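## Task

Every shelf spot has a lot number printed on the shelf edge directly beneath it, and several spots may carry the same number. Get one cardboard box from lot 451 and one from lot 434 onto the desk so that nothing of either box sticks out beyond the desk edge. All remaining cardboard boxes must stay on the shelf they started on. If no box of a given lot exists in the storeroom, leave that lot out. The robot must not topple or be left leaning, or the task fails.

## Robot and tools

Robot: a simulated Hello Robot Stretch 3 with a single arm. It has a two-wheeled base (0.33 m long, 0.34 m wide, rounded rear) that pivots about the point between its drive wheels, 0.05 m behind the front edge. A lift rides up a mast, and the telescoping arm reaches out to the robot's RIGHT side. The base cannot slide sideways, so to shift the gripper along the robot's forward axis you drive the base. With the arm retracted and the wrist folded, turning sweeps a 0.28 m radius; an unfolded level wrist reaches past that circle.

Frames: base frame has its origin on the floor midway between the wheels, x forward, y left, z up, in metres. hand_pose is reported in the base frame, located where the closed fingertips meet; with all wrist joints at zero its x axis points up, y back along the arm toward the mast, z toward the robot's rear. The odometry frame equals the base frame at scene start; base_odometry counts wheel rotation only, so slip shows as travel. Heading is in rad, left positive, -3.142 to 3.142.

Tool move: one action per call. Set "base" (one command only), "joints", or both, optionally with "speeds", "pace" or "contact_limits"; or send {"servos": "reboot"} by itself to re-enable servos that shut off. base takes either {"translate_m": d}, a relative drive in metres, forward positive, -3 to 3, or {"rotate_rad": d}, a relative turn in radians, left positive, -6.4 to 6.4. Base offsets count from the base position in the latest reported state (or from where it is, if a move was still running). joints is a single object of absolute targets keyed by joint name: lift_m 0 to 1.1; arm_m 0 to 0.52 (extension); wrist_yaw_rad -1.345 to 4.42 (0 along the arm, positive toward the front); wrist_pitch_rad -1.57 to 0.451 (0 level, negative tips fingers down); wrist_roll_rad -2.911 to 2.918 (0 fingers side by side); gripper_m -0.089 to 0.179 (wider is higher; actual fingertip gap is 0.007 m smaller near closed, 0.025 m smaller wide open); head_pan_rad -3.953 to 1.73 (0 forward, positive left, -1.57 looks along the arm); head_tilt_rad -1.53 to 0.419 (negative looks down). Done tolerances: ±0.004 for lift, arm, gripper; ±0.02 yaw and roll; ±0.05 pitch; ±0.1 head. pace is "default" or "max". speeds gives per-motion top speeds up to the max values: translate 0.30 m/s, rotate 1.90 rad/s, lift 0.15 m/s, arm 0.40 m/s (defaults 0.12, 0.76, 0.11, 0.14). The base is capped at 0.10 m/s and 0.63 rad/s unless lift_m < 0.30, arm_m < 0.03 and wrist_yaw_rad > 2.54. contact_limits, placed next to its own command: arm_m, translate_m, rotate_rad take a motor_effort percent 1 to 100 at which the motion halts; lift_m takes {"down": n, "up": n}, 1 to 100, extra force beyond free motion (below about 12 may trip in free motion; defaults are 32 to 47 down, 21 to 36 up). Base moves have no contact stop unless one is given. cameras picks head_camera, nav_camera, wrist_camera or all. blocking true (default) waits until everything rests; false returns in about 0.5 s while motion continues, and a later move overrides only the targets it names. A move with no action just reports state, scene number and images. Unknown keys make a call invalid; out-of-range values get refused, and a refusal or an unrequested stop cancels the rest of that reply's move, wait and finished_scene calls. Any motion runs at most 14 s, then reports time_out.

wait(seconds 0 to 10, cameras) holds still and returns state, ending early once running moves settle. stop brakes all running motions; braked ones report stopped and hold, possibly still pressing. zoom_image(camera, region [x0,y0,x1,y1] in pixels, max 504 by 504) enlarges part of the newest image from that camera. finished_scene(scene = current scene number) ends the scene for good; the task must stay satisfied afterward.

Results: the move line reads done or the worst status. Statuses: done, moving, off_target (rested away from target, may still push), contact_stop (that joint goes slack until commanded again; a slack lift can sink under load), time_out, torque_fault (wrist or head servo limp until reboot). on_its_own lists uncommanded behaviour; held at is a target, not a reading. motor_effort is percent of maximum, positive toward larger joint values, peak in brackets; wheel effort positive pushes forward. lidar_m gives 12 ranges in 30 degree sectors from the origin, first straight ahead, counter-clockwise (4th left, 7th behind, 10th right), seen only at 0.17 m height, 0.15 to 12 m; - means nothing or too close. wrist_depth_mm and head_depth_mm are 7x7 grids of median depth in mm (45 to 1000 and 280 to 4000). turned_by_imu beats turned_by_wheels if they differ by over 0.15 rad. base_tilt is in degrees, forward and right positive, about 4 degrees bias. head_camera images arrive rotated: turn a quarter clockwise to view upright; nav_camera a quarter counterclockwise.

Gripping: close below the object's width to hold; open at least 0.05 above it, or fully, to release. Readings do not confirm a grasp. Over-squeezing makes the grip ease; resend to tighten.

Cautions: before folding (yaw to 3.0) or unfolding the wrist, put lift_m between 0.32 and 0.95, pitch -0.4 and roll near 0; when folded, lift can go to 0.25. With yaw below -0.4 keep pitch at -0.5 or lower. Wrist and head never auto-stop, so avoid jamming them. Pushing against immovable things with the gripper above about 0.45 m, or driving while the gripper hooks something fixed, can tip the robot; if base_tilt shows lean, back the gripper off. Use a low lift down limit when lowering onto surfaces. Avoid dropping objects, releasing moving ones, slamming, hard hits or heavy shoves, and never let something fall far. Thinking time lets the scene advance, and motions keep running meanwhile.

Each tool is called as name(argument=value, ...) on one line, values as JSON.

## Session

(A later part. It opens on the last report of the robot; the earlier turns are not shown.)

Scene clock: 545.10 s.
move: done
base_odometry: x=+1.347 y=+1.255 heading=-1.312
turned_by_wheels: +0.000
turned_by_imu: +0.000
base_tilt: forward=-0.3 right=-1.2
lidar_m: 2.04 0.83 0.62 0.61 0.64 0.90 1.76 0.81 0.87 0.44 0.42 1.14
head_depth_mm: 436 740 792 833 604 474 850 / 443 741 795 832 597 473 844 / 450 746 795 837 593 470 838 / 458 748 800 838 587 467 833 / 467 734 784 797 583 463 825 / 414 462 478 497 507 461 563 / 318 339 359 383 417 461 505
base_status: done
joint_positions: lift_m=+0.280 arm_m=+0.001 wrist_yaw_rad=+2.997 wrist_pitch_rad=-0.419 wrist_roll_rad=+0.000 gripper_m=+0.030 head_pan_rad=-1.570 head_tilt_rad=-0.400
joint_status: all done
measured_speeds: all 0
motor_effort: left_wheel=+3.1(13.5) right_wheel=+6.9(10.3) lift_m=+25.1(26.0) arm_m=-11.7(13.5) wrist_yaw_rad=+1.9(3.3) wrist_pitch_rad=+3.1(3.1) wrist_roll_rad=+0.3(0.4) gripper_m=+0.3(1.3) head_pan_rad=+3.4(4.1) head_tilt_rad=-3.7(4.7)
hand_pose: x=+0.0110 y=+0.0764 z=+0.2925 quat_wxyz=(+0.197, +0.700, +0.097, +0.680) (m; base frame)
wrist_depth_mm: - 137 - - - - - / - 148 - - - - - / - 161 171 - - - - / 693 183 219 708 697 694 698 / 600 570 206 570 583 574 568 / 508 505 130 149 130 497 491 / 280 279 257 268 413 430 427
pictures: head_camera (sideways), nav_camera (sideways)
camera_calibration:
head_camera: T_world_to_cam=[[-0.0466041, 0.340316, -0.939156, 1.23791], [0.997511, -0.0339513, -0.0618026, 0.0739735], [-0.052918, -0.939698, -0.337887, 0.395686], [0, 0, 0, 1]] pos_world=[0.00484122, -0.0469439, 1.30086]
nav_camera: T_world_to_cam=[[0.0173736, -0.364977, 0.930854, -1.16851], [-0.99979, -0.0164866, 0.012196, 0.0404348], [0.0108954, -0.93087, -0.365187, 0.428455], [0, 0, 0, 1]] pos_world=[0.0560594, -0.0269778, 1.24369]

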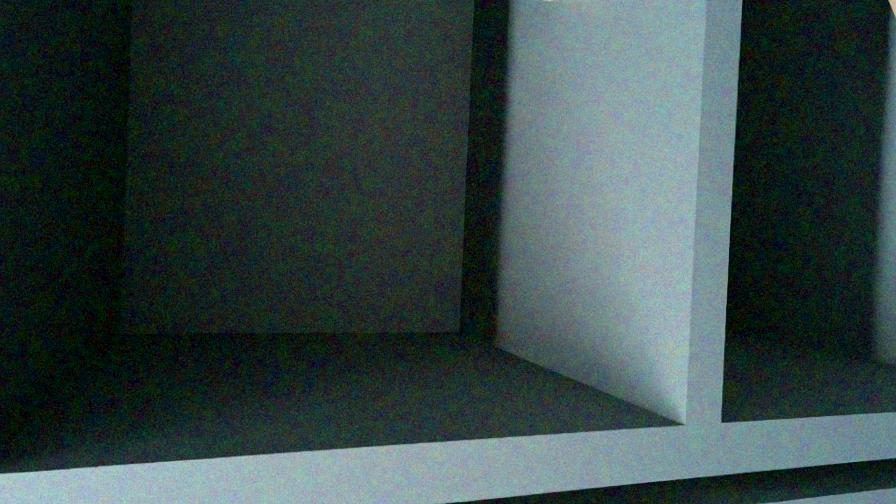

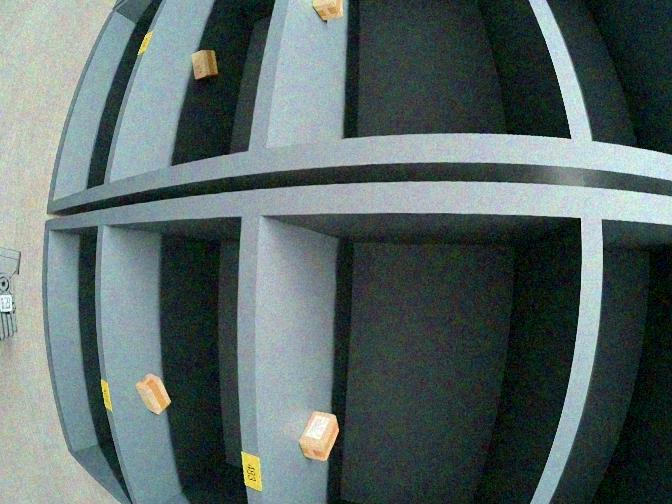

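move(base={"translate_m":0.55}, joints={"head_tilt_rad":-0.5}, cameras=["head_camera","nav_camera"])

move(base={"translate_m":0.55}, cameras=["head_camera","nav_camera"])

move(base={"translate_m":0.55}, cameras=["head_camera","nav_camera"])

Scene clock: 559.80 s.
move: done
base_odometry: x=+1.488 y=+0.723 heading=-1.312
turned_by_wheels: +0.000
turned_by_imu: +0.000
base_tilt: forward=-0.3 right=-1.3
lidar_m: 1.99 0.81 0.61 0.59 0.62 0.87 2.31 0.57 0.53 0.87 0.71 0.67
head_depth_mm: 701 759 827 739 511 894 784 / 705 762 831 732 508 960 782 / 707 763 830 724 503 954 774 / 708 767 831 715 499 951 773 / 712 770 836 708 516 939 769 / 715 771 842 699 514 938 765 / 714 774 844 692 509 933 762
base_status: done
joint_positions: lift_m=+0.280 arm_m=+0.001 wrist_yaw_rad=+2.997 wrist_pitch_rad=-0.419 wrist_roll_rad=+0.000 gripper_m=+0.030 head_pan_rad=-1.570 head_tilt_rad=-0.500
joint_status: all done
measured_speeds: all 0
motor_effort: left_wheel=+5.6(11.7) right_wheel=+6.2(10.8) lift_m=+26.9(27.2) arm_m=-11.9(12.5) wrist_yaw_rad=+2.5(3.5) wrist_pitch_rad=+3.0(3.1) wrist_roll_rad=+0.1(0.3) gripper_m=+0.6(0.8) head_pan_rad=+3.1(3.9) head_tilt_rad=+3.9(5.7)
hand_pose: x=+0.0110 y=+0.0764 z=+0.2925 quat_wxyz=(+0.197, +0.700, +0.097, +0.680) (m; base frame)
wrist_depth_mm: 139 137 - - - - - / - 148 - - - - - / - 162 170 - - - - / 685 183 191 680 695 687 687 / 597 574 206 575 587 574 568 / 510 508 130 149 130 495 491 / 279 279 257 268 415 431 430
pictures: head_camera (sideways), nav_camera (sideways)
camera_calibration:
head_camera: T_world_to_cam=[[-0.0465989, 0.432724, -0.900321, 1.18733], [0.997506, -0.0276783, -0.0649321, 0.0780393], [-0.0530171, -0.901101, -0.430355, 0.516009], [0, 0, 0, 1]] pos_world=[0.00484095, -0.0466508, 1.29611]
nav_camera: T_world_to_cam=[[0.0173969, -0.456497, 0.889555, -1.11463], [-0.999789, -0.0176373, 0.0105018, 0.0426431], [0.0108953, -0.88955, -0.456707, 0.547563], [0, 0, 0, 1]] pos_world=[0.0560594, -0.0209883, 1.24115]

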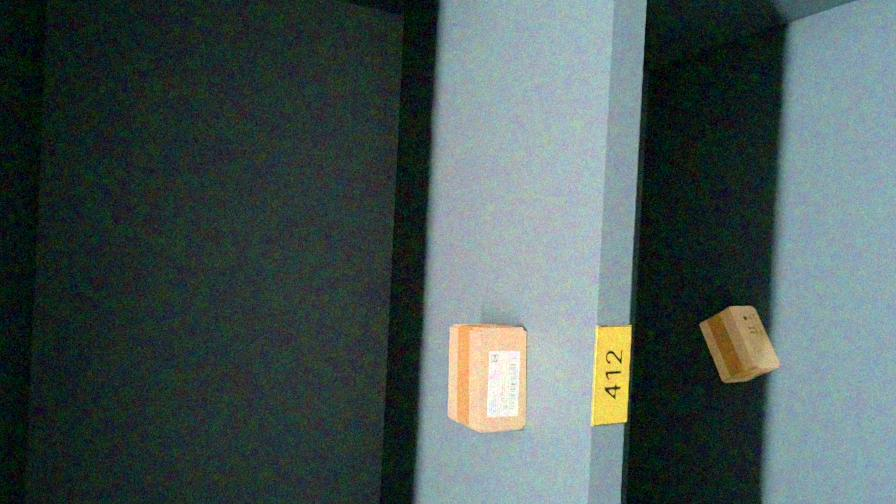

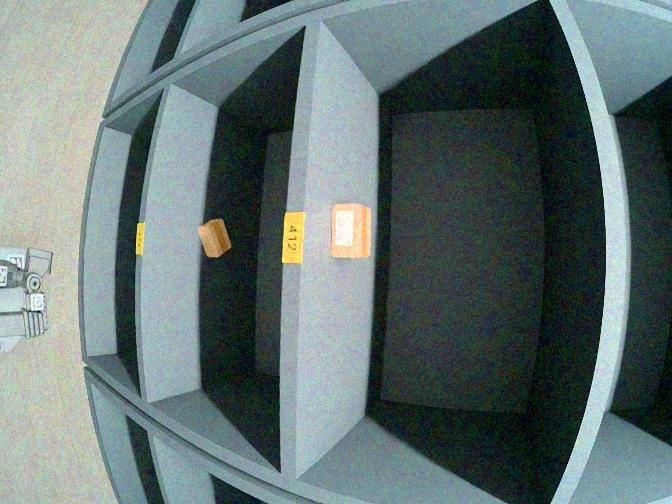

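Scene clock: 565.67 s.
move: done
base_odometry: x=+1.629 y=+0.191 heading=-1.312
turned_by_wheels: +0.000
turned_by_imu: +0.000
base_tilt: forward=-0.2 right=-1.2
lidar_m: 1.89 0.78 0.58 0.57 0.60 0.84 1.85 0.97 0.91 0.44 0.94 1.01
head_depth_mm: 720 776 849 741 536 966 787 / 723 780 848 730 531 961 782 / 342 376 828 646 504 956 776 / 418 472 416 477 503 566 661 / 344 372 406 453 499 569 650 / 730 790 864 699 537 937 766 / 732 789 861 690 533 932 761
base_status: done
joint_positions: lift_m=+0.280 arm_m=+0.001 wrist_yaw_rad=+2.997 wrist_pitch_rad=-0.419 wrist_roll_rad=+0.000 gripper_m=+0.030 head_pan_rad=-1.570 head_tilt_rad=-0.500
joint_status: not commanded
measured_speeds: all 0
motor_effort: left_wheel=+9.2(11.5) right_wheel=+1.5(11.7) lift_m=+27.8(28.2) arm_m=-10.9(11.9) wrist_yaw_rad=+2.4(3.2) wrist_pitch_rad=+3.1(3.2) wrist_roll_rad=+0.0(0.3) gripper_m=+0.5(1.2) head_pan_rad=+2.9(3.8) head_tilt_rad=+4.1(5.1)
hand_pose: x=+0.0110 y=+0.0764 z=+0.2925 quat_wxyz=(+0.197, +0.700, +0.097, +0.680) (m; base frame)
wrist_depth_mm: 532 137 537 - - - - / - 148 - - - - - / - 161 171 - - - - / 672 182 191 679 671 690 691 / 602 580 207 571 580 578 576 / 508 504 130 148 130 492 487 / 278 279 257 268 411 433 428
pictures: head_camera (sideways), nav_camera (sideways)
camera_calibration:
head_camera: T_world_to_cam=[[-0.0466171, 0.432321, -0.900514, 1.18756], [0.997505, -0.0276992, -0.064936, 0.0780435], [-0.0530167, -0.901294, -0.429951, 0.515475], [0, 0, 0, 1]] pos_world=[0.0048409, -0.0466526, 1.29612]
nav_camera: T_world_to_cam=[[0.0173985, -0.455979, 0.88982, -1.11495], [-0.999789, -0.017632, 0.0105134, 0.0426287], [0.0108954, -0.889816, -0.45619, 0.546915], [0, 0, 0, 1]] pos_world=[0.0560594, -0.0209902, 1.24116]

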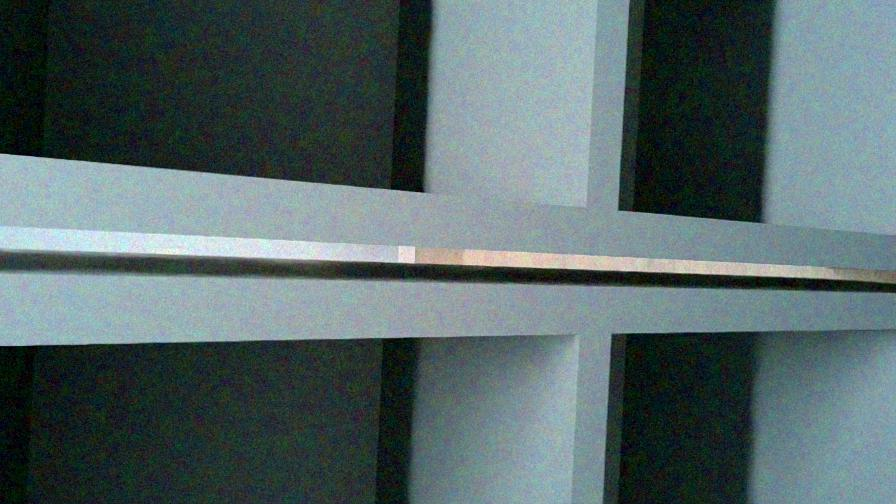

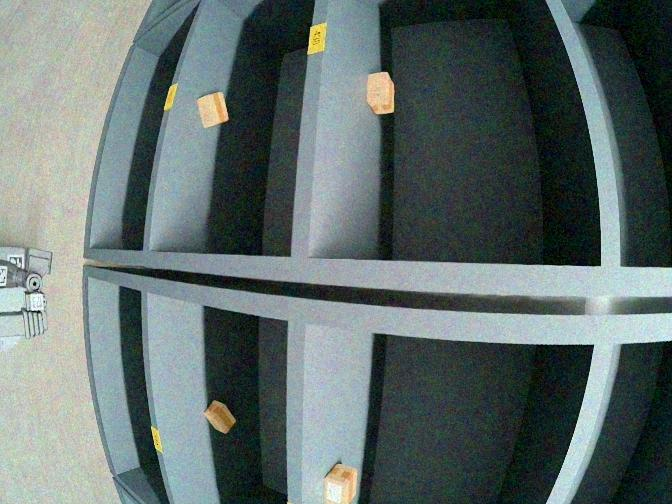

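Scene clock: 571.53 s.
move: done
base_odometry: x=+1.769 y=-0.340 heading=-1.312
turned_by_wheels: +0.000
turned_by_imu: +0.001
base_tilt: forward=-0.3 right=-1.1
lidar_m: 1.34 0.75 0.56 0.55 0.57 0.81 1.58 0.66 0.70 0.91 0.59 1.35
head_depth_mm: 737 799 866 742 562 967 785 / 739 800 868 733 556 961 777 / 742 801 870 693 551 953 775 / 744 804 877 711 547 947 771 / 746 805 876 707 542 939 766 / 746 810 882 699 564 936 766 / 752 812 871 692 558 919 763
base_status: done
joint_positions: lift_m=+0.280 arm_m=+0.001 wrist_yaw_rad=+2.997 wrist_pitch_rad=-0.419 wrist_roll_rad=+0.000 gripper_m=+0.030 head_pan_rad=-1.570 head_tilt_rad=-0.500
joint_status: not commanded
measured_speeds: all 0
motor_effort: left_wheel=+5.5(11.6) right_wheel=+6.2(10.5) lift_m=+28.4(28.8) arm_m=-9.7(11.2) wrist_yaw_rad=+1.8(3.6) wrist_pitch_rad=+3.0(3.1) wrist_roll_rad=-0.1(0.3) gripper_m=+0.4(0.9) head_pan_rad=+3.1(3.8) head_tilt_rad=+4.0(5.1)
hand_pose: x=+0.0110 y=+0.0764 z=+0.2925 quat_wxyz=(+0.197, +0.700, +0.097, +0.680) (m; base frame)
wrist_depth_mm: 522 137 533 534 541 547 - / - 148 - - - - - / - 161 171 - - - - / - 182 189 675 678 654 683 / 602 577 207 565 580 578 568 / 510 505 130 149 130 495 489 / 279 279 257 267 412 432 428
pictures: head_camera (sideways), nav_camera (sideways)
camera_calibration:
head_camera: T_world_to_cam=[[-0.0466208, 0.432241, -0.900552, 1.18761], [0.997505, -0.027705, -0.0649376, 0.0780453], [-0.0530185, -0.901333, -0.429871, 0.515369], [0, 0, 0, 1]] pos_world=[0.00484088, -0.046653, 1.29612]
nav_camera: T_world_to_cam=[[0.0173985, -0.455979, 0.88982, -1.11495], [-0.999789, -0.017632, 0.0105134, 0.0426287], [0.0108954, -0.889816, -0.45619, 0.546915], [0, 0, 0, 1]] pos_world=[0.0560594, -0.0209902, 1.24116]

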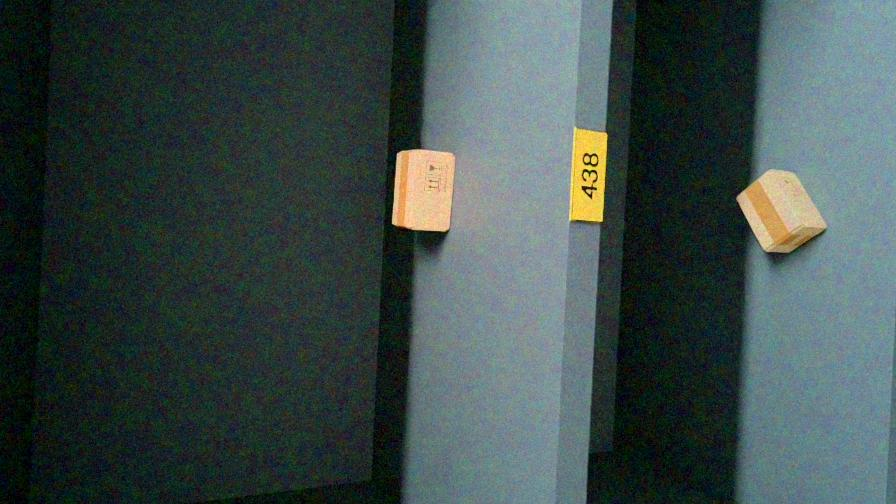

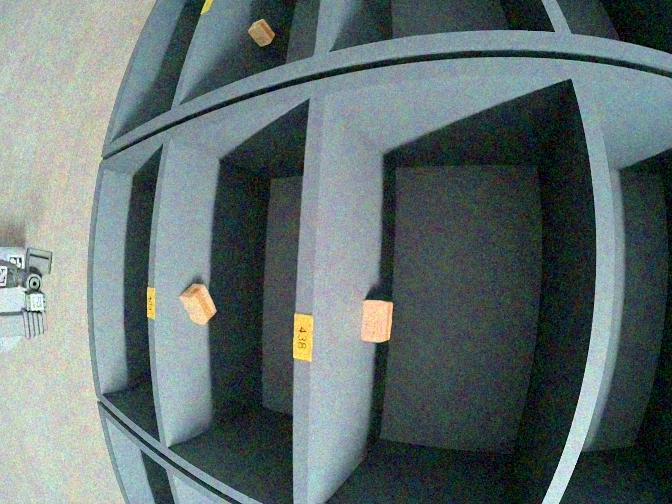

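zoom_image(camera="nav_camera", region=[110, 260, 210, 350])

move(base={"translate_m":0.55}, cameras=["head_camera","nav_camera"])

zoom_image(camera="nav_camera", region=[100, 90, 260, 250])

move(base={"translate_m":0.35}, cameras=["head_camera","nav_camera"])

Scaled by 5.040 from the camera's 672x504 image, which has a finer 792x594 frame.

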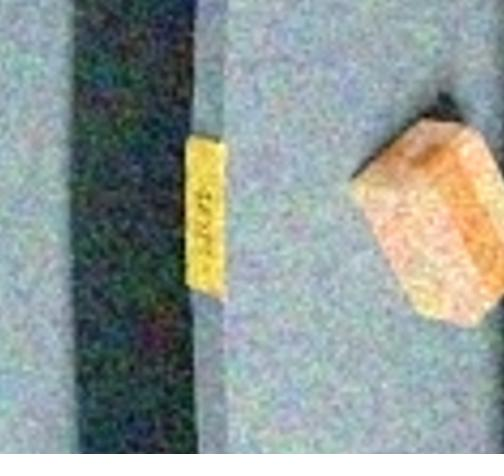

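Scene clock: 584.00 s.
move: done
base_odometry: x=+1.910 y=-0.872 heading=-1.312
turned_by_wheels: +0.000
turned_by_imu: +0.000
base_tilt: forward=-0.4 right=-1.3
lidar_m: 0.80 0.72 0.54 0.52 0.55 0.77 2.02 1.13 0.49 0.49 0.98 0.82
head_depth_mm: 373 418 449 492 538 934 785 / 482 456 451 489 550 611 707 / 747 814 870 680 563 720 727 / 761 822 897 716 574 946 771 / 764 826 901 706 570 943 768 / 765 831 902 701 1071 936 769 / 770 831 904 669 1067 906 783
base_status: done
joint_positions: lift_m=+0.280 arm_m=+0.001 wrist_yaw_rad=+2.997 wrist_pitch_rad=-0.419 wrist_roll_rad=+0.000 gripper_m=+0.030 head_pan_rad=-1.570 head_tilt_rad=-0.500
joint_status: not commanded
measured_speeds: all 0
motor_effort: left_wheel=+3.3(12.6) right_wheel=+8.1(10.6) lift_m=+29.5(30.0) arm_m=-9.5(10.6) wrist_yaw_rad=+1.8(3.2) wrist_pitch_rad=+3.1(3.2) wrist_roll_rad=+0.0(0.3) gripper_m=+0.6(1.0) head_pan_rad=+2.3(3.5) head_tilt_rad=+3.8(4.7)
hand_pose: x=+0.0110 y=+0.0764 z=+0.2925 quat_wxyz=(+0.197, +0.700, +0.097, +0.680) (m; base frame)
wrist_depth_mm: 497 137 516 525 529 529 537 / 531 148 174 - - - - / - 162 171 - - - - / - 182 189 675 673 669 659 / 591 570 207 569 588 577 573 / 506 507 130 149 130 493 493 / 280 280 254 269 414 433 430
pictures: head_camera (sideways), nav_camera (sideways)
camera_calibration:
head_camera: T_world_to_cam=[[-0.0466208, 0.432241, -0.900552, 1.18761], [0.997505, -0.027705, -0.0649376, 0.0780453], [-0.0530185, -0.901333, -0.429871, 0.515369], [0, 0, 0, 1]] pos_world=[0.00484088, -0.046653, 1.29612]
nav_camera: T_world_to_cam=[[0.0173985, -0.455979, 0.88982, -1.11495], [-0.999789, -0.017632, 0.0105134, 0.0426287], [0.0108954, -0.889816, -0.45619, 0.546915], [0, 0, 0, 1]] pos_world=[0.0560594, -0.0209902, 1.24116]

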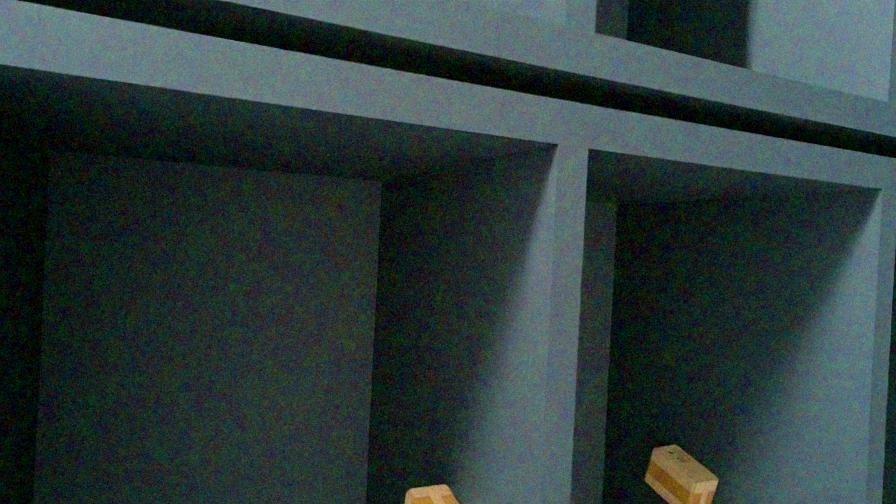

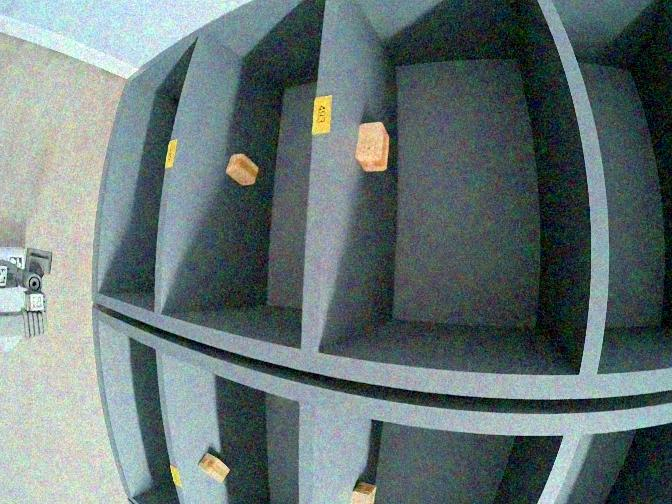

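Scaled by 3.150 from the camera's 672x504 image, which has a finer 792x594 frame.

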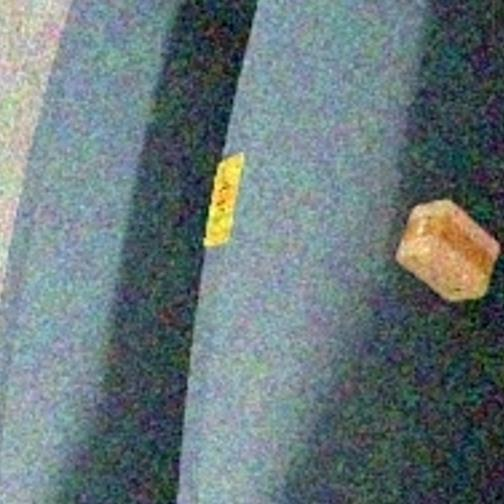

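Scene clock: 588.20 s.
move: done
base_odometry: x=+1.999 y=-1.210 heading=-1.312
turned_by_wheels: +0.000
turned_by_imu: +0.000
base_tilt: forward=-0.3 right=-1.1
lidar_m: 0.45 0.48 0.53 0.51 0.54 0.76 2.35 0.68 0.66 0.95 0.62 0.47
head_depth_mm: 765 830 901 740 589 964 784 / 771 830 907 732 583 962 781 / 771 834 910 648 579 957 777 / 771 836 909 660 1086 913 793 / 777 837 916 708 1085 942 791 / 776 844 918 697 1078 937 787 / 781 845 910 690 1007 929 784
base_status: done
joint_positions: lift_m=+0.280 arm_m=+0.001 wrist_yaw_rad=+2.997 wrist_pitch_rad=-0.419 wrist_roll_rad=+0.000 gripper_m=+0.030 head_pan_rad=-1.570 head_tilt_rad=-0.500
joint_status: not commanded
measured_speeds: all 0
motor_effort: left_wheel=+3.7(11.4) right_wheel=+8.1(12.0) lift_m=+29.7(30.6) arm_m=-9.1(10.0) wrist_yaw_rad=+1.4(2.9) wrist_pitch_rad=+3.0(3.1) wrist_roll_rad=-0.2(0.4) gripper_m=+0.3(0.8) head_pan_rad=+2.9(3.3) head_tilt_rad=+3.5(4.5)
hand_pose: x=+0.0110 y=+0.0764 z=+0.2925 quat_wxyz=(+0.197, +0.700, +0.097, +0.680) (m; base frame)
wrist_depth_mm: 488 137 499 508 519 527 532 / 532 148 532 542 - - - / - 162 170 - - - - / - 178 189 - 678 654 - / 598 569 206 568 581 574 557 / 505 503 130 149 130 495 491 / 279 278 257 269 416 432 432
pictures: head_camera (sideways), nav_camera (sideways)
camera_calibration:
head_camera: T_world_to_cam=[[-0.0466208, 0.432241, -0.900552, 1.18761], [0.997505, -0.027705, -0.0649376, 0.0780453], [-0.0530185, -0.901333, -0.429871, 0.515369], [0, 0, 0, 1]] pos_world=[0.00484088, -0.046653, 1.29612]
nav_camera: T_world_to_cam=[[0.0173985, -0.455979, 0.88982, -1.11495], [-0.999789, -0.017632, 0.0105134, 0.0426287], [0.0108954, -0.889816, -0.45619, 0.546915], [0, 0, 0, 1]] pos_world=[0.0560594, -0.0209902, 1.24116]

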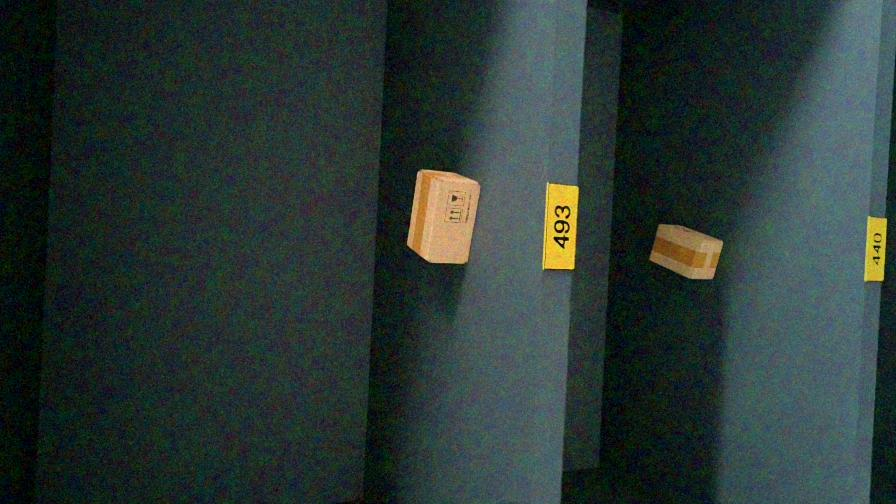

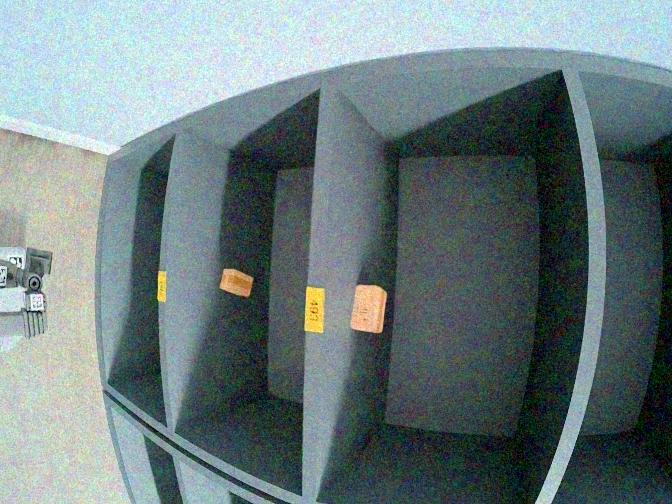

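move(base={"translate_m":-0.9}, joints={"head_tilt_rad":-0.75}, cameras=["head_camera"])

move(base={"translate_m":-0.95}, cameras=["head_camera"])

move(base={"translate_m":-1.15}, cameras=["head_camera"])

Scene clock: 604.67 s.
move: done
base_odometry: x=+1.769 y=-0.340 heading=-1.312
turned_by_wheels: +0.000
turned_by_imu: -0.001
base_tilt: forward=-0.2 right=-1.2
lidar_m: 1.34 0.75 0.56 0.55 0.57 0.81 2.39 0.66 0.70 0.91 0.59 1.35
head_depth_mm: 738 819 636 1085 955 863 1124 / 742 824 629 1075 949 855 1117 / 744 810 623 1068 946 847 1109 / 749 814 615 1091 935 1175 1120 / 753 818 607 1083 933 1167 1120 / 754 821 601 1075 927 1160 1116 / 759 811 594 950 917 971 1108
base_status: done
joint_positions: lift_m=+0.280 arm_m=+0.001 wrist_yaw_rad=+2.997 wrist_pitch_rad=-0.419 wrist_roll_rad=+0.000 gripper_m=+0.030 head_pan_rad=-1.570 head_tilt_rad=-0.750
joint_status: all done
measured_speeds: all 0
motor_effort: left_wheel=-5.9(10.6) right_wheel=-5.5(14.4) lift_m=+30.1(31.6) arm_m=-8.1(9.5) wrist_yaw_rad=+2.6(3.0) wrist_pitch_rad=+3.1(3.1) wrist_roll_rad=+0.3(0.4) gripper_m=+0.2(1.1) head_pan_rad=+1.7(3.2) head_tilt_rad=-5.8(7.2)
hand_pose: x=+0.0110 y=+0.0764 z=+0.2925 quat_wxyz=(+0.197, +0.700, +0.097, +0.680) (m; base frame)
wrist_depth_mm: 516 137 527 540 539 551 - / - 147 - - - - - / - 162 170 - - - - / - 182 189 673 676 672 689 / 602 576 207 569 577 587 576 / 510 511 130 149 130 492 491 / 280 279 257 268 413 432 431
pictures: head_camera (sideways)
camera_calibration:
head_camera: T_world_to_cam=[[-0.046852, 0.641656, -0.765561, 1.01159], [0.997489, -0.0106965, -0.0700111, 0.0846288], [-0.0531119, -0.766918, -0.639543, 0.788169], [0, 0, 0, 1]] pos_world=[0.00483991, -0.0437278, 1.28443]

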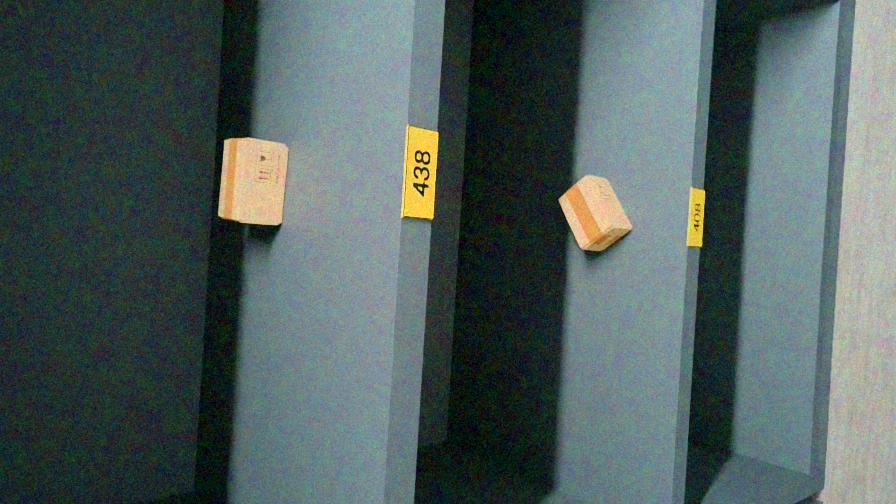

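Scene clock: 613.87 s.
move: done
base_odometry: x=+1.527 y=+0.578 heading=-1.312
turned_by_wheels: +0.000
turned_by_imu: -0.001
base_tilt: forward=-0.4 right=-1.2
lidar_m: 1.98 0.80 0.60 0.58 0.61 0.86 1.46 0.63 0.69 0.88 0.56 0.63
head_depth_mm: 708 786 636 513 955 836 1099 / 711 788 628 511 950 830 1102 / 716 790 547 523 945 825 1106 / 717 794 559 519 908 824 1099 / 724 788 608 513 930 837 1098 / 724 785 600 512 926 834 1095 / 728 794 596 919 918 832 1088
base_status: done
joint_positions: lift_m=+0.280 arm_m=+0.001 wrist_yaw_rad=+2.997 wrist_pitch_rad=-0.419 wrist_roll_rad=+0.000 gripper_m=+0.030 head_pan_rad=-1.570 head_tilt_rad=-0.750
joint_status: not commanded
measured_speeds: all 0
motor_effort: left_wheel=-6.9(11.6) right_wheel=-6.5(14.5) lift_m=+25.2(30.0) arm_m=-7.0(8.4) wrist_yaw_rad=+1.1(3.4) wrist_pitch_rad=+2.9(3.1) wrist_roll_rad=+0.0(0.3) gripper_m=+0.4(1.0) head_pan_rad=+2.1(2.9) head_tilt_rad=-5.7(6.8)
hand_pose: x=+0.0110 y=+0.0764 z=+0.2925 quat_wxyz=(+0.197, +0.700, +0.097, +0.680) (m; base frame)
wrist_depth_mm: 139 137 - - - - - / - 148 - - - - - / - 161 170 - - - - / 689 182 192 677 692 685 682 / 597 573 207 566 582 574 569 / 512 508 130 148 130 493 489 / 279 279 255 269 412 430 428
pictures: head_camera (sideways)
camera_calibration:
head_camera: T_world_to_cam=[[-0.046852, 0.641656, -0.765561, 1.01159], [0.997489, -0.0106965, -0.0700111, 0.0846288], [-0.0531119, -0.766918, -0.639543, 0.788169], [0, 0, 0, 1]] pos_world=[0.00483991, -0.0437278, 1.28443]

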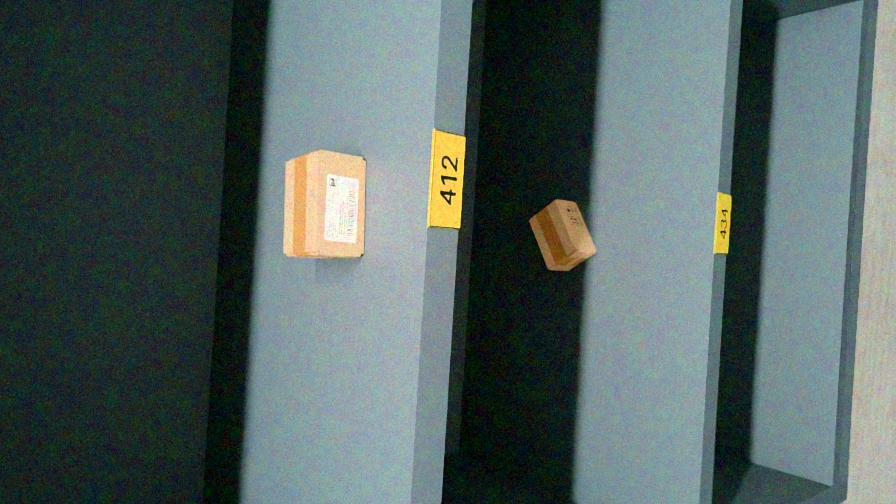

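Scene clock: 624.73 s.
move: done
base_odometry: x=+1.233 y=+1.690 heading=-1.312
turned_by_wheels: +0.000
turned_by_imu: -0.002
base_tilt: forward=-0.4 right=-1.2
lidar_m: 2.14 0.85 0.64 0.62 0.66 0.92 1.31 1.38 0.46 0.83 0.79 0.69
head_depth_mm: 674 745 635 477 741 728 1120 / 677 761 629 490 931 795 1035 / 679 764 624 485 945 789 1089 / 682 758 616 480 941 785 1079 / 686 758 583 477 930 800 1077 / 688 759 552 474 929 792 1070 / 692 763 595 485 922 791 1067
base_status: done
joint_positions: lift_m=+0.280 arm_m=+0.001 wrist_yaw_rad=+2.997 wrist_pitch_rad=-0.419 wrist_roll_rad=+0.000 gripper_m=+0.030 head_pan_rad=-1.570 head_tilt_rad=-0.750
joint_status: not commanded
measured_speeds: all 0
motor_effort: left_wheel=-1.7(11.6) right_wheel=-12.4(14.8) lift_m=+29.2(31.5) arm_m=-6.0(7.3) wrist_yaw_rad=+0.6(3.4) wrist_pitch_rad=+3.0(3.1) wrist_roll_rad=+0.0(0.4) gripper_m=+0.6(1.2) head_pan_rad=+2.2(2.5) head_tilt_rad=-5.3(6.5)
hand_pose: x=+0.0110 y=+0.0764 z=+0.2925 quat_wxyz=(+0.197, +0.700, +0.097, +0.680) (m; base frame)
wrist_depth_mm: - 137 - - - - - / - 148 - - - - - / - 161 170 - - - 787 / 695 184 219 699 697 702 682 / 601 574 206 565 578 574 578 / 510 508 130 148 130 498 490 / 278 278 257 268 410 430 428
pictures: head_camera (sideways)
camera_calibration:
head_camera: T_world_to_cam=[[-0.046852, 0.641656, -0.765561, 1.01159], [0.997489, -0.0106965, -0.0700111, 0.0846288], [-0.0531119, -0.766918, -0.639543, 0.788169], [0, 0, 0, 1]] pos_world=[0.00483991, -0.0437278, 1.28443]

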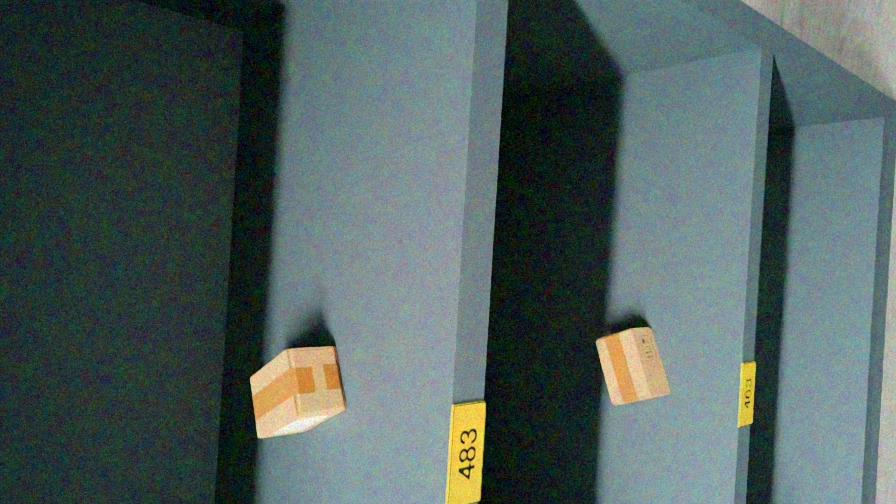

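move(base={"translate_m":1.04}, joints={"lift_m":0.72,"head_tilt_rad":-0.6})

move(joints={"wrist_yaw_rad":0.55,"gripper_m":0.165})

move(joints={"wrist_pitch_rad":-0.8})

move(joints={"arm_m":0.25}, cameras=["head_camera","wrist_camera"])

Scene clock: 667.10 s.
move: done
base_odometry: x=+1.499 y=+0.685 heading=-1.312
turned_by_wheels: +0.000
turned_by_imu: +0.001
base_tilt: forward=-0.4 right=-1.2
lidar_m: 1.99 0.80 0.60 0.59 0.61 0.86 2.34 0.58 0.55 0.87 0.66 0.64
head_depth_mm: 700 768 827 604 908 887 756 / 702 771 826 597 990 883 771 / 705 774 832 592 988 872 764 / 707 774 825 586 980 866 761 / 710 782 827 542 979 858 758 / 712 779 829 550 1003 858 774 / 715 783 831 570 993 855 771
base_status: done
joint_positions: lift_m=+0.720 arm_m=+0.001 wrist_yaw_rad=+2.997 wrist_pitch_rad=-0.419 wrist_roll_rad=+0.000 gripper_m=+0.030 head_pan_rad=-1.570 head_tilt_rad=-0.600
joint_status: all done
measured_speeds: all 0
motor_effort: left_wheel=+2.6(11.6) right_wheel=+7.1(10.7) lift_m=+30.4(35.0) arm_m=-3.9(6.2) wrist_yaw_rad=+2.2(3.4) wrist_pitch_rad=+3.0(3.1) wrist_roll_rad=-0.1(0.4) gripper_m=+0.3(0.9) head_pan_rad=+0.9(2.2) head_tilt_rad=+3.0(5.5)
hand_pose: x=+0.0110 y=+0.0764 z=+0.7325 quat_wxyz=(+0.197, +0.700, +0.097, +0.680) (m; base frame)
wrist_depth_mm: 139 137 - - - - - / - 147 - - - - - / - 161 170 - - - - / - 178 188 - - - - / - - 203 148 153 - - / - - 130 146 128 988 962 / 886 920 263 885 852 889 900
pictures: none

Scene clock: 669.33 s.
move: done
base_odometry: x=+1.499 y=+0.685 heading=-1.312
turned_by_wheels: +0.000
turned_by_imu: +0.000
base_tilt: forward=-0.3 right=-1.2
lidar_m: 1.99 0.80 0.60 0.59 0.61 0.86 2.34 0.58 0.55 0.87 0.65 0.64
head_depth_mm: 701 770 827 605 905 886 754 / 704 770 828 598 996 878 769 / 705 774 833 589 991 871 764 / 708 777 826 586 979 870 760 / 710 781 827 542 971 856 723 / 712 781 827 549 1005 860 772 / 714 785 833 570 997 856 768
base_status: not commanded
joint_positions: lift_m=+0.720 arm_m=+0.001 wrist_yaw_rad=+0.553 wrist_pitch_rad=-0.419 wrist_roll_rad=+0.000 gripper_m=+0.165 head_pan_rad=-1.570 head_tilt_rad=-0.600
joint_status: all done
measured_speeds: all 0
motor_effort: left_wheel=+3.0(3.2) right_wheel=+8.0(8.0) lift_m=+30.6(31.1) arm_m=-3.8(4.8) wrist_yaw_rad=-4.2(6.3) wrist_pitch_rad=+3.0(3.1) wrist_roll_rad=+0.0(0.3) gripper_m=+0.7(84.1) head_pan_rad=+1.5(2.0) head_tilt_rad=+3.3(4.7)
hand_pose: x=+0.0964 y=-0.3365 z=+0.7325 quat_wxyz=(+0.706, +0.330, -0.625, +0.047) (m; base frame)
wrist_depth_mm: - 414 481 - - - - / - 439 496 - - - - / - 472 - - - - - / - 526 531 526 522 440 521 / - 518 473 455 451 424 446 / - 125 657 398 386 135 379 / 116 874 824 - 346 327 110
pictures: none

Scene clock: 670.37 s.
move: done
base_odometry: x=+1.499 y=+0.685 heading=-1.312
turned_by_wheels: +0.000
turned_by_imu: +0.000
base_tilt: forward=-0.3 right=-1.2
lidar_m: 1.98 0.80 0.60 0.59 0.61 0.86 2.34 0.58 0.55 0.87 0.66 0.64
head_depth_mm: 702 768 824 605 906 886 756 / 701 771 829 596 994 880 771 / 704 772 834 591 989 875 765 / 707 778 828 586 983 870 745 / 708 780 828 545 977 860 757 / 712 782 828 550 1001 861 774 / 715 783 836 569 994 857 771
base_status: not commanded
joint_positions: lift_m=+0.720 arm_m=+0.001 wrist_yaw_rad=+0.553 wrist_pitch_rad=-0.807 wrist_roll_rad=+0.000 gripper_m=+0.165 head_pan_rad=-1.570 head_tilt_rad=-0.600
joint_status: all done
measured_speeds: all 0
motor_effort: left_wheel=+2.8(3.2) right_wheel=+7.3(7.7) lift_m=+30.1(30.9) arm_m=-4.2(4.7) wrist_yaw_rad=-2.7(4.3) wrist_pitch_rad=+0.8(3.9) wrist_roll_rad=+0.1(0.3) gripper_m=+0.7(1.0) head_pan_rad=+1.5(1.9) head_tilt_rad=+3.7(4.4)
hand_pose: x=+0.0625 y=-0.2817 z=+0.6570 quat_wxyz=(+0.702, +0.445, -0.549, -0.090) (m; base frame)
wrist_depth_mm: - 470 463 463 455 387 442 / - - 430 410 401 398 391 / - - - 382 362 358 354 / 996 986 883 - 337 326 320 / 889 859 880 - - 308 293 / 821 141 803 794 - 135 274 / 116 735 751 743 734 - 102
pictures: none

Scene clock: 673.43 s.
move: done
base_odometry: x=+1.499 y=+0.685 heading=-1.312
turned_by_wheels: +0.000
turned_by_imu: +0.000
base_tilt: forward=-0.3 right=-1.1
lidar_m: 1.99 0.80 0.60 0.59 0.62 0.87 2.34 0.58 0.55 0.87 0.65 0.64
head_depth_mm: 700 768 828 602 904 888 736 / 703 770 832 598 498 427 352 / 704 775 830 593 491 505 762 / 706 775 826 586 494 514 763 / 709 776 829 542 588 821 755 / 713 781 828 549 1000 860 773 / 713 783 831 569 994 856 769
base_status: not commanded
joint_positions: lift_m=+0.720 arm_m=+0.250 wrist_yaw_rad=+0.553 wrist_pitch_rad=-0.807 wrist_roll_rad=+0.000 gripper_m=+0.165 head_pan_rad=-1.570 head_tilt_rad=-0.600
joint_status: all done
measured_speeds: all 0
motor_effort: left_wheel=+3.0(3.3) right_wheel=+7.2(7.9) lift_m=+29.9(30.7) arm_m=+12.6(14.9) wrist_yaw_rad=-4.0(4.6) wrist_pitch_rad=+0.8(1.0) wrist_roll_rad=+0.1(0.3) gripper_m=+0.7(1.3) head_pan_rad=+0.9(1.9) head_tilt_rad=+3.8(4.3)
hand_pose: x=+0.0624 y=-0.5310 z=+0.6569 quat_wxyz=(+0.702, +0.445, -0.549, -0.090) (m; base frame)
wrist_depth_mm: 365 438 462 459 443 - - / 389 417 408 406 398 393 376 / 372 371 365 363 362 354 355 / 341 335 334 331 269 321 319 / 320 308 303 301 294 293 294 / 826 131 279 279 275 136 270 / 116 261 259 258 256 250 108
pictures: head_camera (sideways), wrist_camera
camera_calibration:
head_camera: T_world_to_cam=[[-0.0467501, 0.519968, -0.852906, 1.12543], [0.997499, -0.0210139, -0.0674867, 0.0813543], [-0.0530138, -0.853927, -0.517685, 0.629597], [0, 0, 0, 1]] pos_world=[0.0048405, -0.0458489, 1.29131]
wrist_camera: T_world_to_cam=[[-0.837476, -0.545188, -0.0374677, -0.205976], [-0.444961, 0.720105, -0.532409, 0.792396], [0.317244, -0.429208, -0.845658, 0.473958], [0, 0, 0, 1]] pos_world=[0.0297252, -0.479477, 0.814967]

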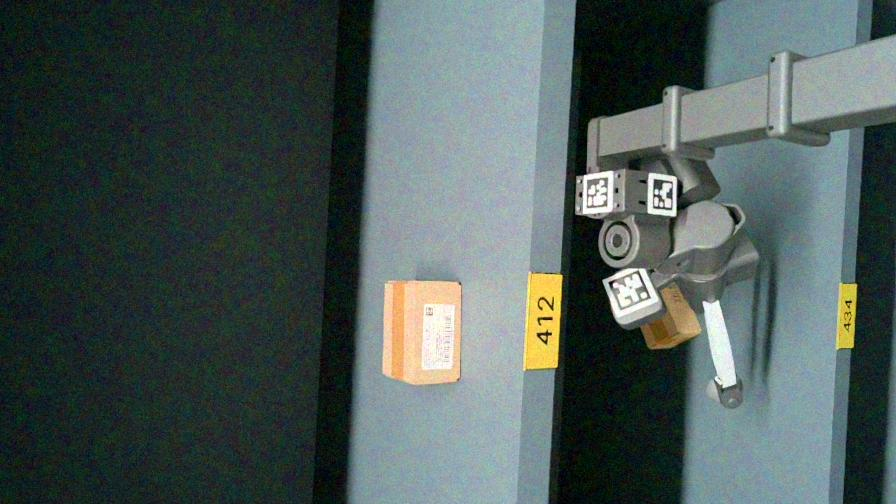

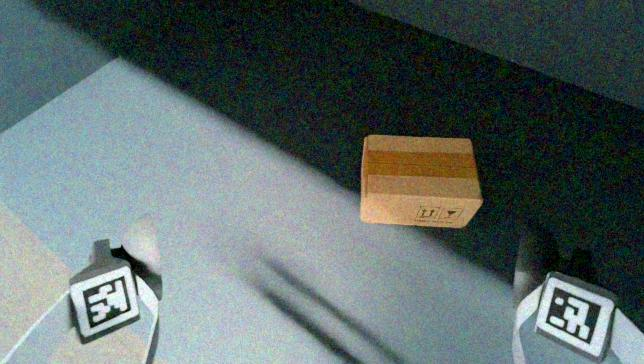

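move(joints={"arm_m":0.358})

move(joints={"lift_m":0.665}, speeds={"lift_m":0.05}, cameras=["wrist_camera"])

Scene clock: 688.20 s.
move: done
base_odometry: x=+1.499 y=+0.685 heading=-1.312
turned_by_wheels: +0.000
turned_by_imu: +0.000
base_tilt: forward=-0.4 right=-1.3
lidar_m: 2.00 0.80 0.60 0.59 0.61 0.86 2.35 0.58 0.55 0.87 0.66 0.64
head_depth_mm: 699 767 825 603 906 885 736 / 701 772 830 598 497 405 352 / 703 774 829 591 495 850 767 / 706 779 826 586 587 846 761 / 709 777 825 542 676 858 756 / 711 782 830 549 999 858 771 / 713 785 832 567 995 856 770
base_status: not commanded
joint_positions: lift_m=+0.720 arm_m=+0.358 wrist_yaw_rad=+0.553 wrist_pitch_rad=-0.808 wrist_roll_rad=+0.000 gripper_m=+0.165 head_pan_rad=-1.570 head_tilt_rad=-0.600
joint_status: all done
measured_speeds: all 0
motor_effort: left_wheel=+2.7(3.0) right_wheel=+7.4(7.9) lift_m=+29.1(30.1) arm_m=+12.7(14.7) wrist_yaw_rad=-4.1(4.4) wrist_pitch_rad=+1.0(1.0) wrist_roll_rad=-0.2(0.3) gripper_m=+0.6(1.1) head_pan_rad=+0.8(1.8) head_tilt_rad=+2.8(3.8)
hand_pose: x=+0.0623 y=-0.6390 z=+0.6569 quat_wxyz=(+0.702, +0.445, -0.549, -0.090) (m; base frame)
wrist_depth_mm: 358 436 462 - - - - / 384 416 410 404 385 - - / 377 372 368 366 360 348 - / 338 335 331 329 324 323 315 / 311 306 303 301 297 295 291 / 285 132 279 228 232 136 269 / 116 256 259 250 249 250 108
pictures: none

Scene clock: 689.83 s.
move: done
base_odometry: x=+1.499 y=+0.685 heading=-1.312
turned_by_wheels: +0.000
turned_by_imu: +0.000
base_tilt: forward=-0.3 right=-1.3
lidar_m: 2.00 0.81 0.60 0.59 0.61 0.87 2.34 0.58 0.55 0.87 0.65 0.64
head_depth_mm: 702 769 828 604 907 881 757 / 700 770 828 599 996 834 396 / 703 771 833 591 560 828 746 / 707 774 825 587 595 821 762 / 709 779 824 542 705 839 757 / 712 783 828 550 999 837 773 / 714 785 831 569 1001 857 770
base_status: not commanded
joint_positions: lift_m=+0.665 arm_m=+0.358 wrist_yaw_rad=+0.553 wrist_pitch_rad=-0.808 wrist_roll_rad=+0.000 gripper_m=+0.165 head_pan_rad=-1.570 head_tilt_rad=-0.600
joint_status: all done
measured_speeds: all 0
motor_effort: left_wheel=+2.6(3.1) right_wheel=+6.8(8.0) lift_m=+23.5(27.9) arm_m=+10.6(13.3) wrist_yaw_rad=-3.2(4.3) wrist_pitch_rad=+0.9(1.1) wrist_roll_rad=+0.0(0.3) gripper_m=+0.7(1.2) head_pan_rad=+1.0(1.7) head_tilt_rad=+2.7(3.8)
hand_pose: x=+0.0623 y=-0.6390 z=+0.6019 quat_wxyz=(+0.702, +0.445, -0.549, -0.090) (m; base frame)
wrist_depth_mm: 363 377 373 366 347 - - / 338 334 331 325 323 310 - / 301 299 295 291 289 286 278 / 272 270 267 265 261 259 257 / 248 245 245 189 189 238 236 / 225 131 224 175 173 213 216 / 116 206 208 204 203 201 108
pictures: wrist_camera
camera_calibration:
wrist_camera: T_world_to_cam=[[-0.83746, -0.545213, -0.0374742, -0.266927], [-0.445056, 0.720196, -0.532205, 0.840787], [0.317154, -0.429022, -0.845786, 0.381301], [0, 0, 0, 1]] pos_world=[0.0297254, -0.587478, 0.759968]

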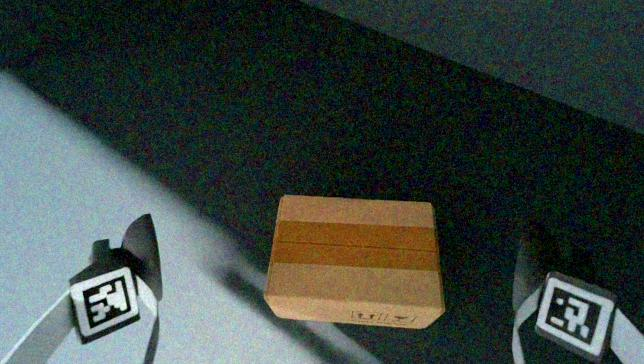

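move(base={"translate_m":-0.01})

move(joints={"lift_m":0.615}, speeds={"lift_m":0.03}, contact_limits={"lift_m":{"down":14}}, cameras=["wrist_camera"])

move(joints={"gripper_m":0.045})

move(joints={"lift_m":0.69}, speeds={"lift_m":0.05}, cameras=["wrist_camera"])

Scene clock: 700.13 s.
move: done
base_odometry: x=+1.496 y=+0.694 heading=-1.312
turned_by_wheels: +0.000
turned_by_imu: +0.000
base_tilt: forward=-0.2 right=-1.2
lidar_m: 1.99 0.81 0.60 0.59 0.62 0.86 2.34 0.59 0.55 0.87 0.66 0.64
head_depth_mm: 701 767 827 604 884 866 754 / 702 768 829 598 991 834 396 / 705 771 834 591 558 828 747 / 705 776 826 585 594 824 761 / 709 780 825 544 703 841 756 / 713 780 830 550 1001 841 774 / 714 784 829 570 993 854 768
base_status: done
joint_positions: lift_m=+0.665 arm_m=+0.358 wrist_yaw_rad=+0.553 wrist_pitch_rad=-0.808 wrist_roll_rad=+0.000 gripper_m=+0.165 head_pan_rad=-1.570 head_tilt_rad=-0.600
joint_status: not commanded
measured_speeds: all 0
motor_effort: left_wheel=-6.7(9.3) right_wheel=-7.4(9.7) lift_m=+23.6(23.6) arm_m=+6.0(7.4) wrist_yaw_rad=-3.6(4.7) wrist_pitch_rad=+0.9(1.1) wrist_roll_rad=-0.2(0.3) gripper_m=+0.4(1.0) head_pan_rad=+0.9(1.6) head_tilt_rad=+2.1(3.4)
hand_pose: x=+0.0623 y=-0.6390 z=+0.6019 quat_wxyz=(+0.702, +0.445, -0.549, -0.090) (m; base frame)
wrist_depth_mm: 364 378 373 370 346 - - / 337 335 331 326 322 310 - / 301 301 294 291 290 284 278 / 273 269 268 266 261 259 256 / 250 244 243 189 194 238 236 / 225 131 220 179 183 212 217 / 116 206 208 207 205 200 108
pictures: none

Scene clock: 702.23 s.
move: done
base_odometry: x=+1.496 y=+0.694 heading=-1.312
turned_by_wheels: +0.000
turned_by_imu: +0.000
base_tilt: forward=-0.4 right=-1.2
lidar_m: 2.00 0.80 0.60 0.59 0.62 0.87 2.34 0.59 0.55 0.87 0.66 0.65
head_depth_mm: 700 769 824 604 883 867 754 / 702 769 831 597 996 880 459 / 704 772 832 591 607 625 728 / 708 776 824 586 619 702 762 / 710 780 826 544 733 840 759 / 708 785 831 550 1001 857 774 / 713 783 832 570 996 855 771
base_status: not commanded
joint_positions: lift_m=+0.615 arm_m=+0.358 wrist_yaw_rad=+0.553 wrist_pitch_rad=-0.808 wrist_roll_rad=+0.000 gripper_m=+0.165 head_pan_rad=-1.570 head_tilt_rad=-0.600
joint_status: all done
measured_speeds: all 0
motor_effort: left_wheel=-6.5(6.7) right_wheel=-7.3(7.7) lift_m=+24.0(26.2) arm_m=+3.5(6.1) wrist_yaw_rad=-2.6(4.4) wrist_pitch_rad=+1.0(1.1) wrist_roll_rad=-0.2(0.3) gripper_m=+0.6(1.3) head_pan_rad=+1.1(1.6) head_tilt_rad=+2.5(3.7)
contact_limits: lift_m down 14 (down: maximum 72; up: maximum 65)
hand_pose: x=+0.0623 y=-0.6389 z=+0.5519 quat_wxyz=(+0.702, +0.445, -0.549, -0.090) (m; base frame)
wrist_depth_mm: 298 294 292 285 283 272 - / 262 260 256 253 249 246 245 / 234 232 230 228 225 222 220 / 212 212 205 147 148 202 200 / 194 191 140 134 137 185 183 / 117 129 172 160 163 136 168 / 116 158 162 163 159 156 108
pictures: wrist_camera
camera_calibration:
wrist_camera: T_world_to_cam=[[-0.837488, -0.545174, -0.0374055, -0.268826], [-0.445067, 0.720217, -0.532168, 0.814163], [0.317064, -0.429036, -0.845812, 0.339025], [0, 0, 0, 1]] pos_world=[0.0297255, -0.587478, 0.709967]

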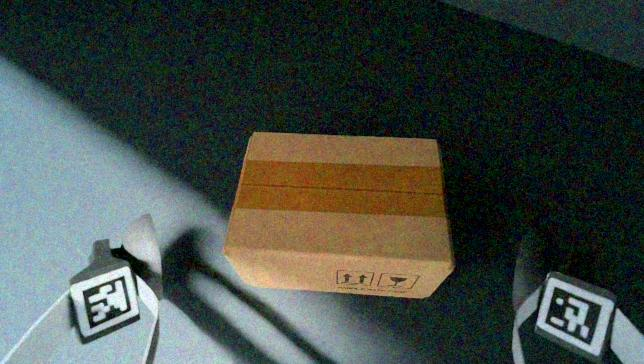

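Scene clock: 703.97 s.
move: done
base_odometry: x=+1.496 y=+0.694 heading=-1.312
turned_by_wheels: +0.000
turned_by_imu: +0.000
base_tilt: forward=-0.4 right=-1.3
lidar_m: 1.99 0.80 0.60 0.59 0.62 0.86 2.33 0.59 0.55 0.87 0.67 0.64
head_depth_mm: 699 770 827 603 880 868 755 / 701 770 826 598 995 882 459 / 704 773 832 592 606 625 728 / 705 773 826 585 618 701 763 / 707 779 826 544 732 842 758 / 711 780 829 550 996 858 771 / 713 784 833 571 995 852 771
base_status: not commanded
joint_positions: lift_m=+0.615 arm_m=+0.358 wrist_yaw_rad=+0.552 wrist_pitch_rad=-0.806 wrist_roll_rad=+0.000 gripper_m=+0.046 head_pan_rad=-1.570 head_tilt_rad=-0.600
joint_status: all done
measured_speeds: all 0
motor_effort: left_wheel=-6.4(6.6) right_wheel=-7.0(7.6) lift_m=+22.8(23.8) arm_m=+1.4(3.7) wrist_yaw_rad=-2.2(4.4) wrist_pitch_rad=+0.7(1.1) wrist_roll_rad=-0.3(0.3) gripper_m=-16.3(89.3) head_pan_rad=+1.0(1.3) head_tilt_rad=+2.4(3.4)
contact_limits: lift_m down 14 (down: maximum 72; up: maximum 65)
hand_pose: x=+0.0623 y=-0.6393 z=+0.5521 quat_wxyz=(+0.702, +0.444, -0.550, -0.090) (m; base frame)
wrist_depth_mm: 301 296 293 289 284 273 - / 264 261 257 255 251 249 246 / 236 233 231 229 226 223 221 / 213 211 205 147 149 203 200 / 194 193 137 134 138 186 184 / 177 178 132 160 138 170 169 / 167 159 160 163 160 124 160
pictures: none

Scene clock: 706.00 s.
move: done
base_odometry: x=+1.496 y=+0.694 heading=-1.312
turned_by_wheels: +0.000
turned_by_imu: +0.000
base_tilt: forward=-0.3 right=-1.1
lidar_m: 2.00 0.80 0.60 0.59 0.62 0.86 2.33 0.59 0.55 0.87 0.66 0.65
head_depth_mm: 699 768 824 604 879 867 753 / 700 770 829 598 515 476 381 / 702 775 831 591 515 848 766 / 708 775 825 585 583 827 765 / 708 779 823 543 695 837 757 / 712 782 827 549 998 860 771 / 714 785 831 570 997 854 769
base_status: not commanded
joint_positions: lift_m=+0.690 arm_m=+0.358 wrist_yaw_rad=+0.552 wrist_pitch_rad=-0.813 wrist_roll_rad=+0.000 gripper_m=+0.046 head_pan_rad=-1.570 head_tilt_rad=-0.600
joint_status: all done
measured_speeds: all 0
motor_effort: left_wheel=-5.6(6.3) right_wheel=-6.8(7.7) lift_m=+31.8(35.0) arm_m=-1.0(2.1) wrist_yaw_rad=-0.8(3.0) wrist_pitch_rad=+2.1(2.1) wrist_roll_rad=+0.0(0.3) gripper_m=-16.2(16.9) head_pan_rad=+0.8(1.5) head_tilt_rad=+2.0(2.9)
hand_pose: x=+0.0615 y=-0.6381 z=+0.6260 quat_wxyz=(+0.701, +0.446, -0.548, -0.093) (m; base frame)
wrist_depth_mm: 373 409 411 396 - - - / 371 365 362 359 349 - - / 332 329 326 323 319 314 304 / 299 299 284 147 153 285 282 / 275 274 137 134 139 261 260 / 253 252 134 161 139 242 240 / 234 226 227 228 226 124 223
pictures: wrist_camera
camera_calibration:
wrist_camera: T_world_to_cam=[[-0.838327, -0.543869, -0.0376046, -0.265234], [-0.445619, 0.723352, -0.527433, 0.851683], [0.314056, -0.425404, -0.848764, 0.406752], [0, 0, 0, 1]] pos_world=[0.0294303, -0.587285, 0.784469]

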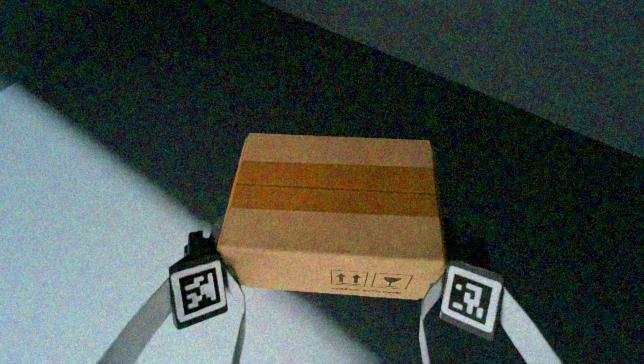

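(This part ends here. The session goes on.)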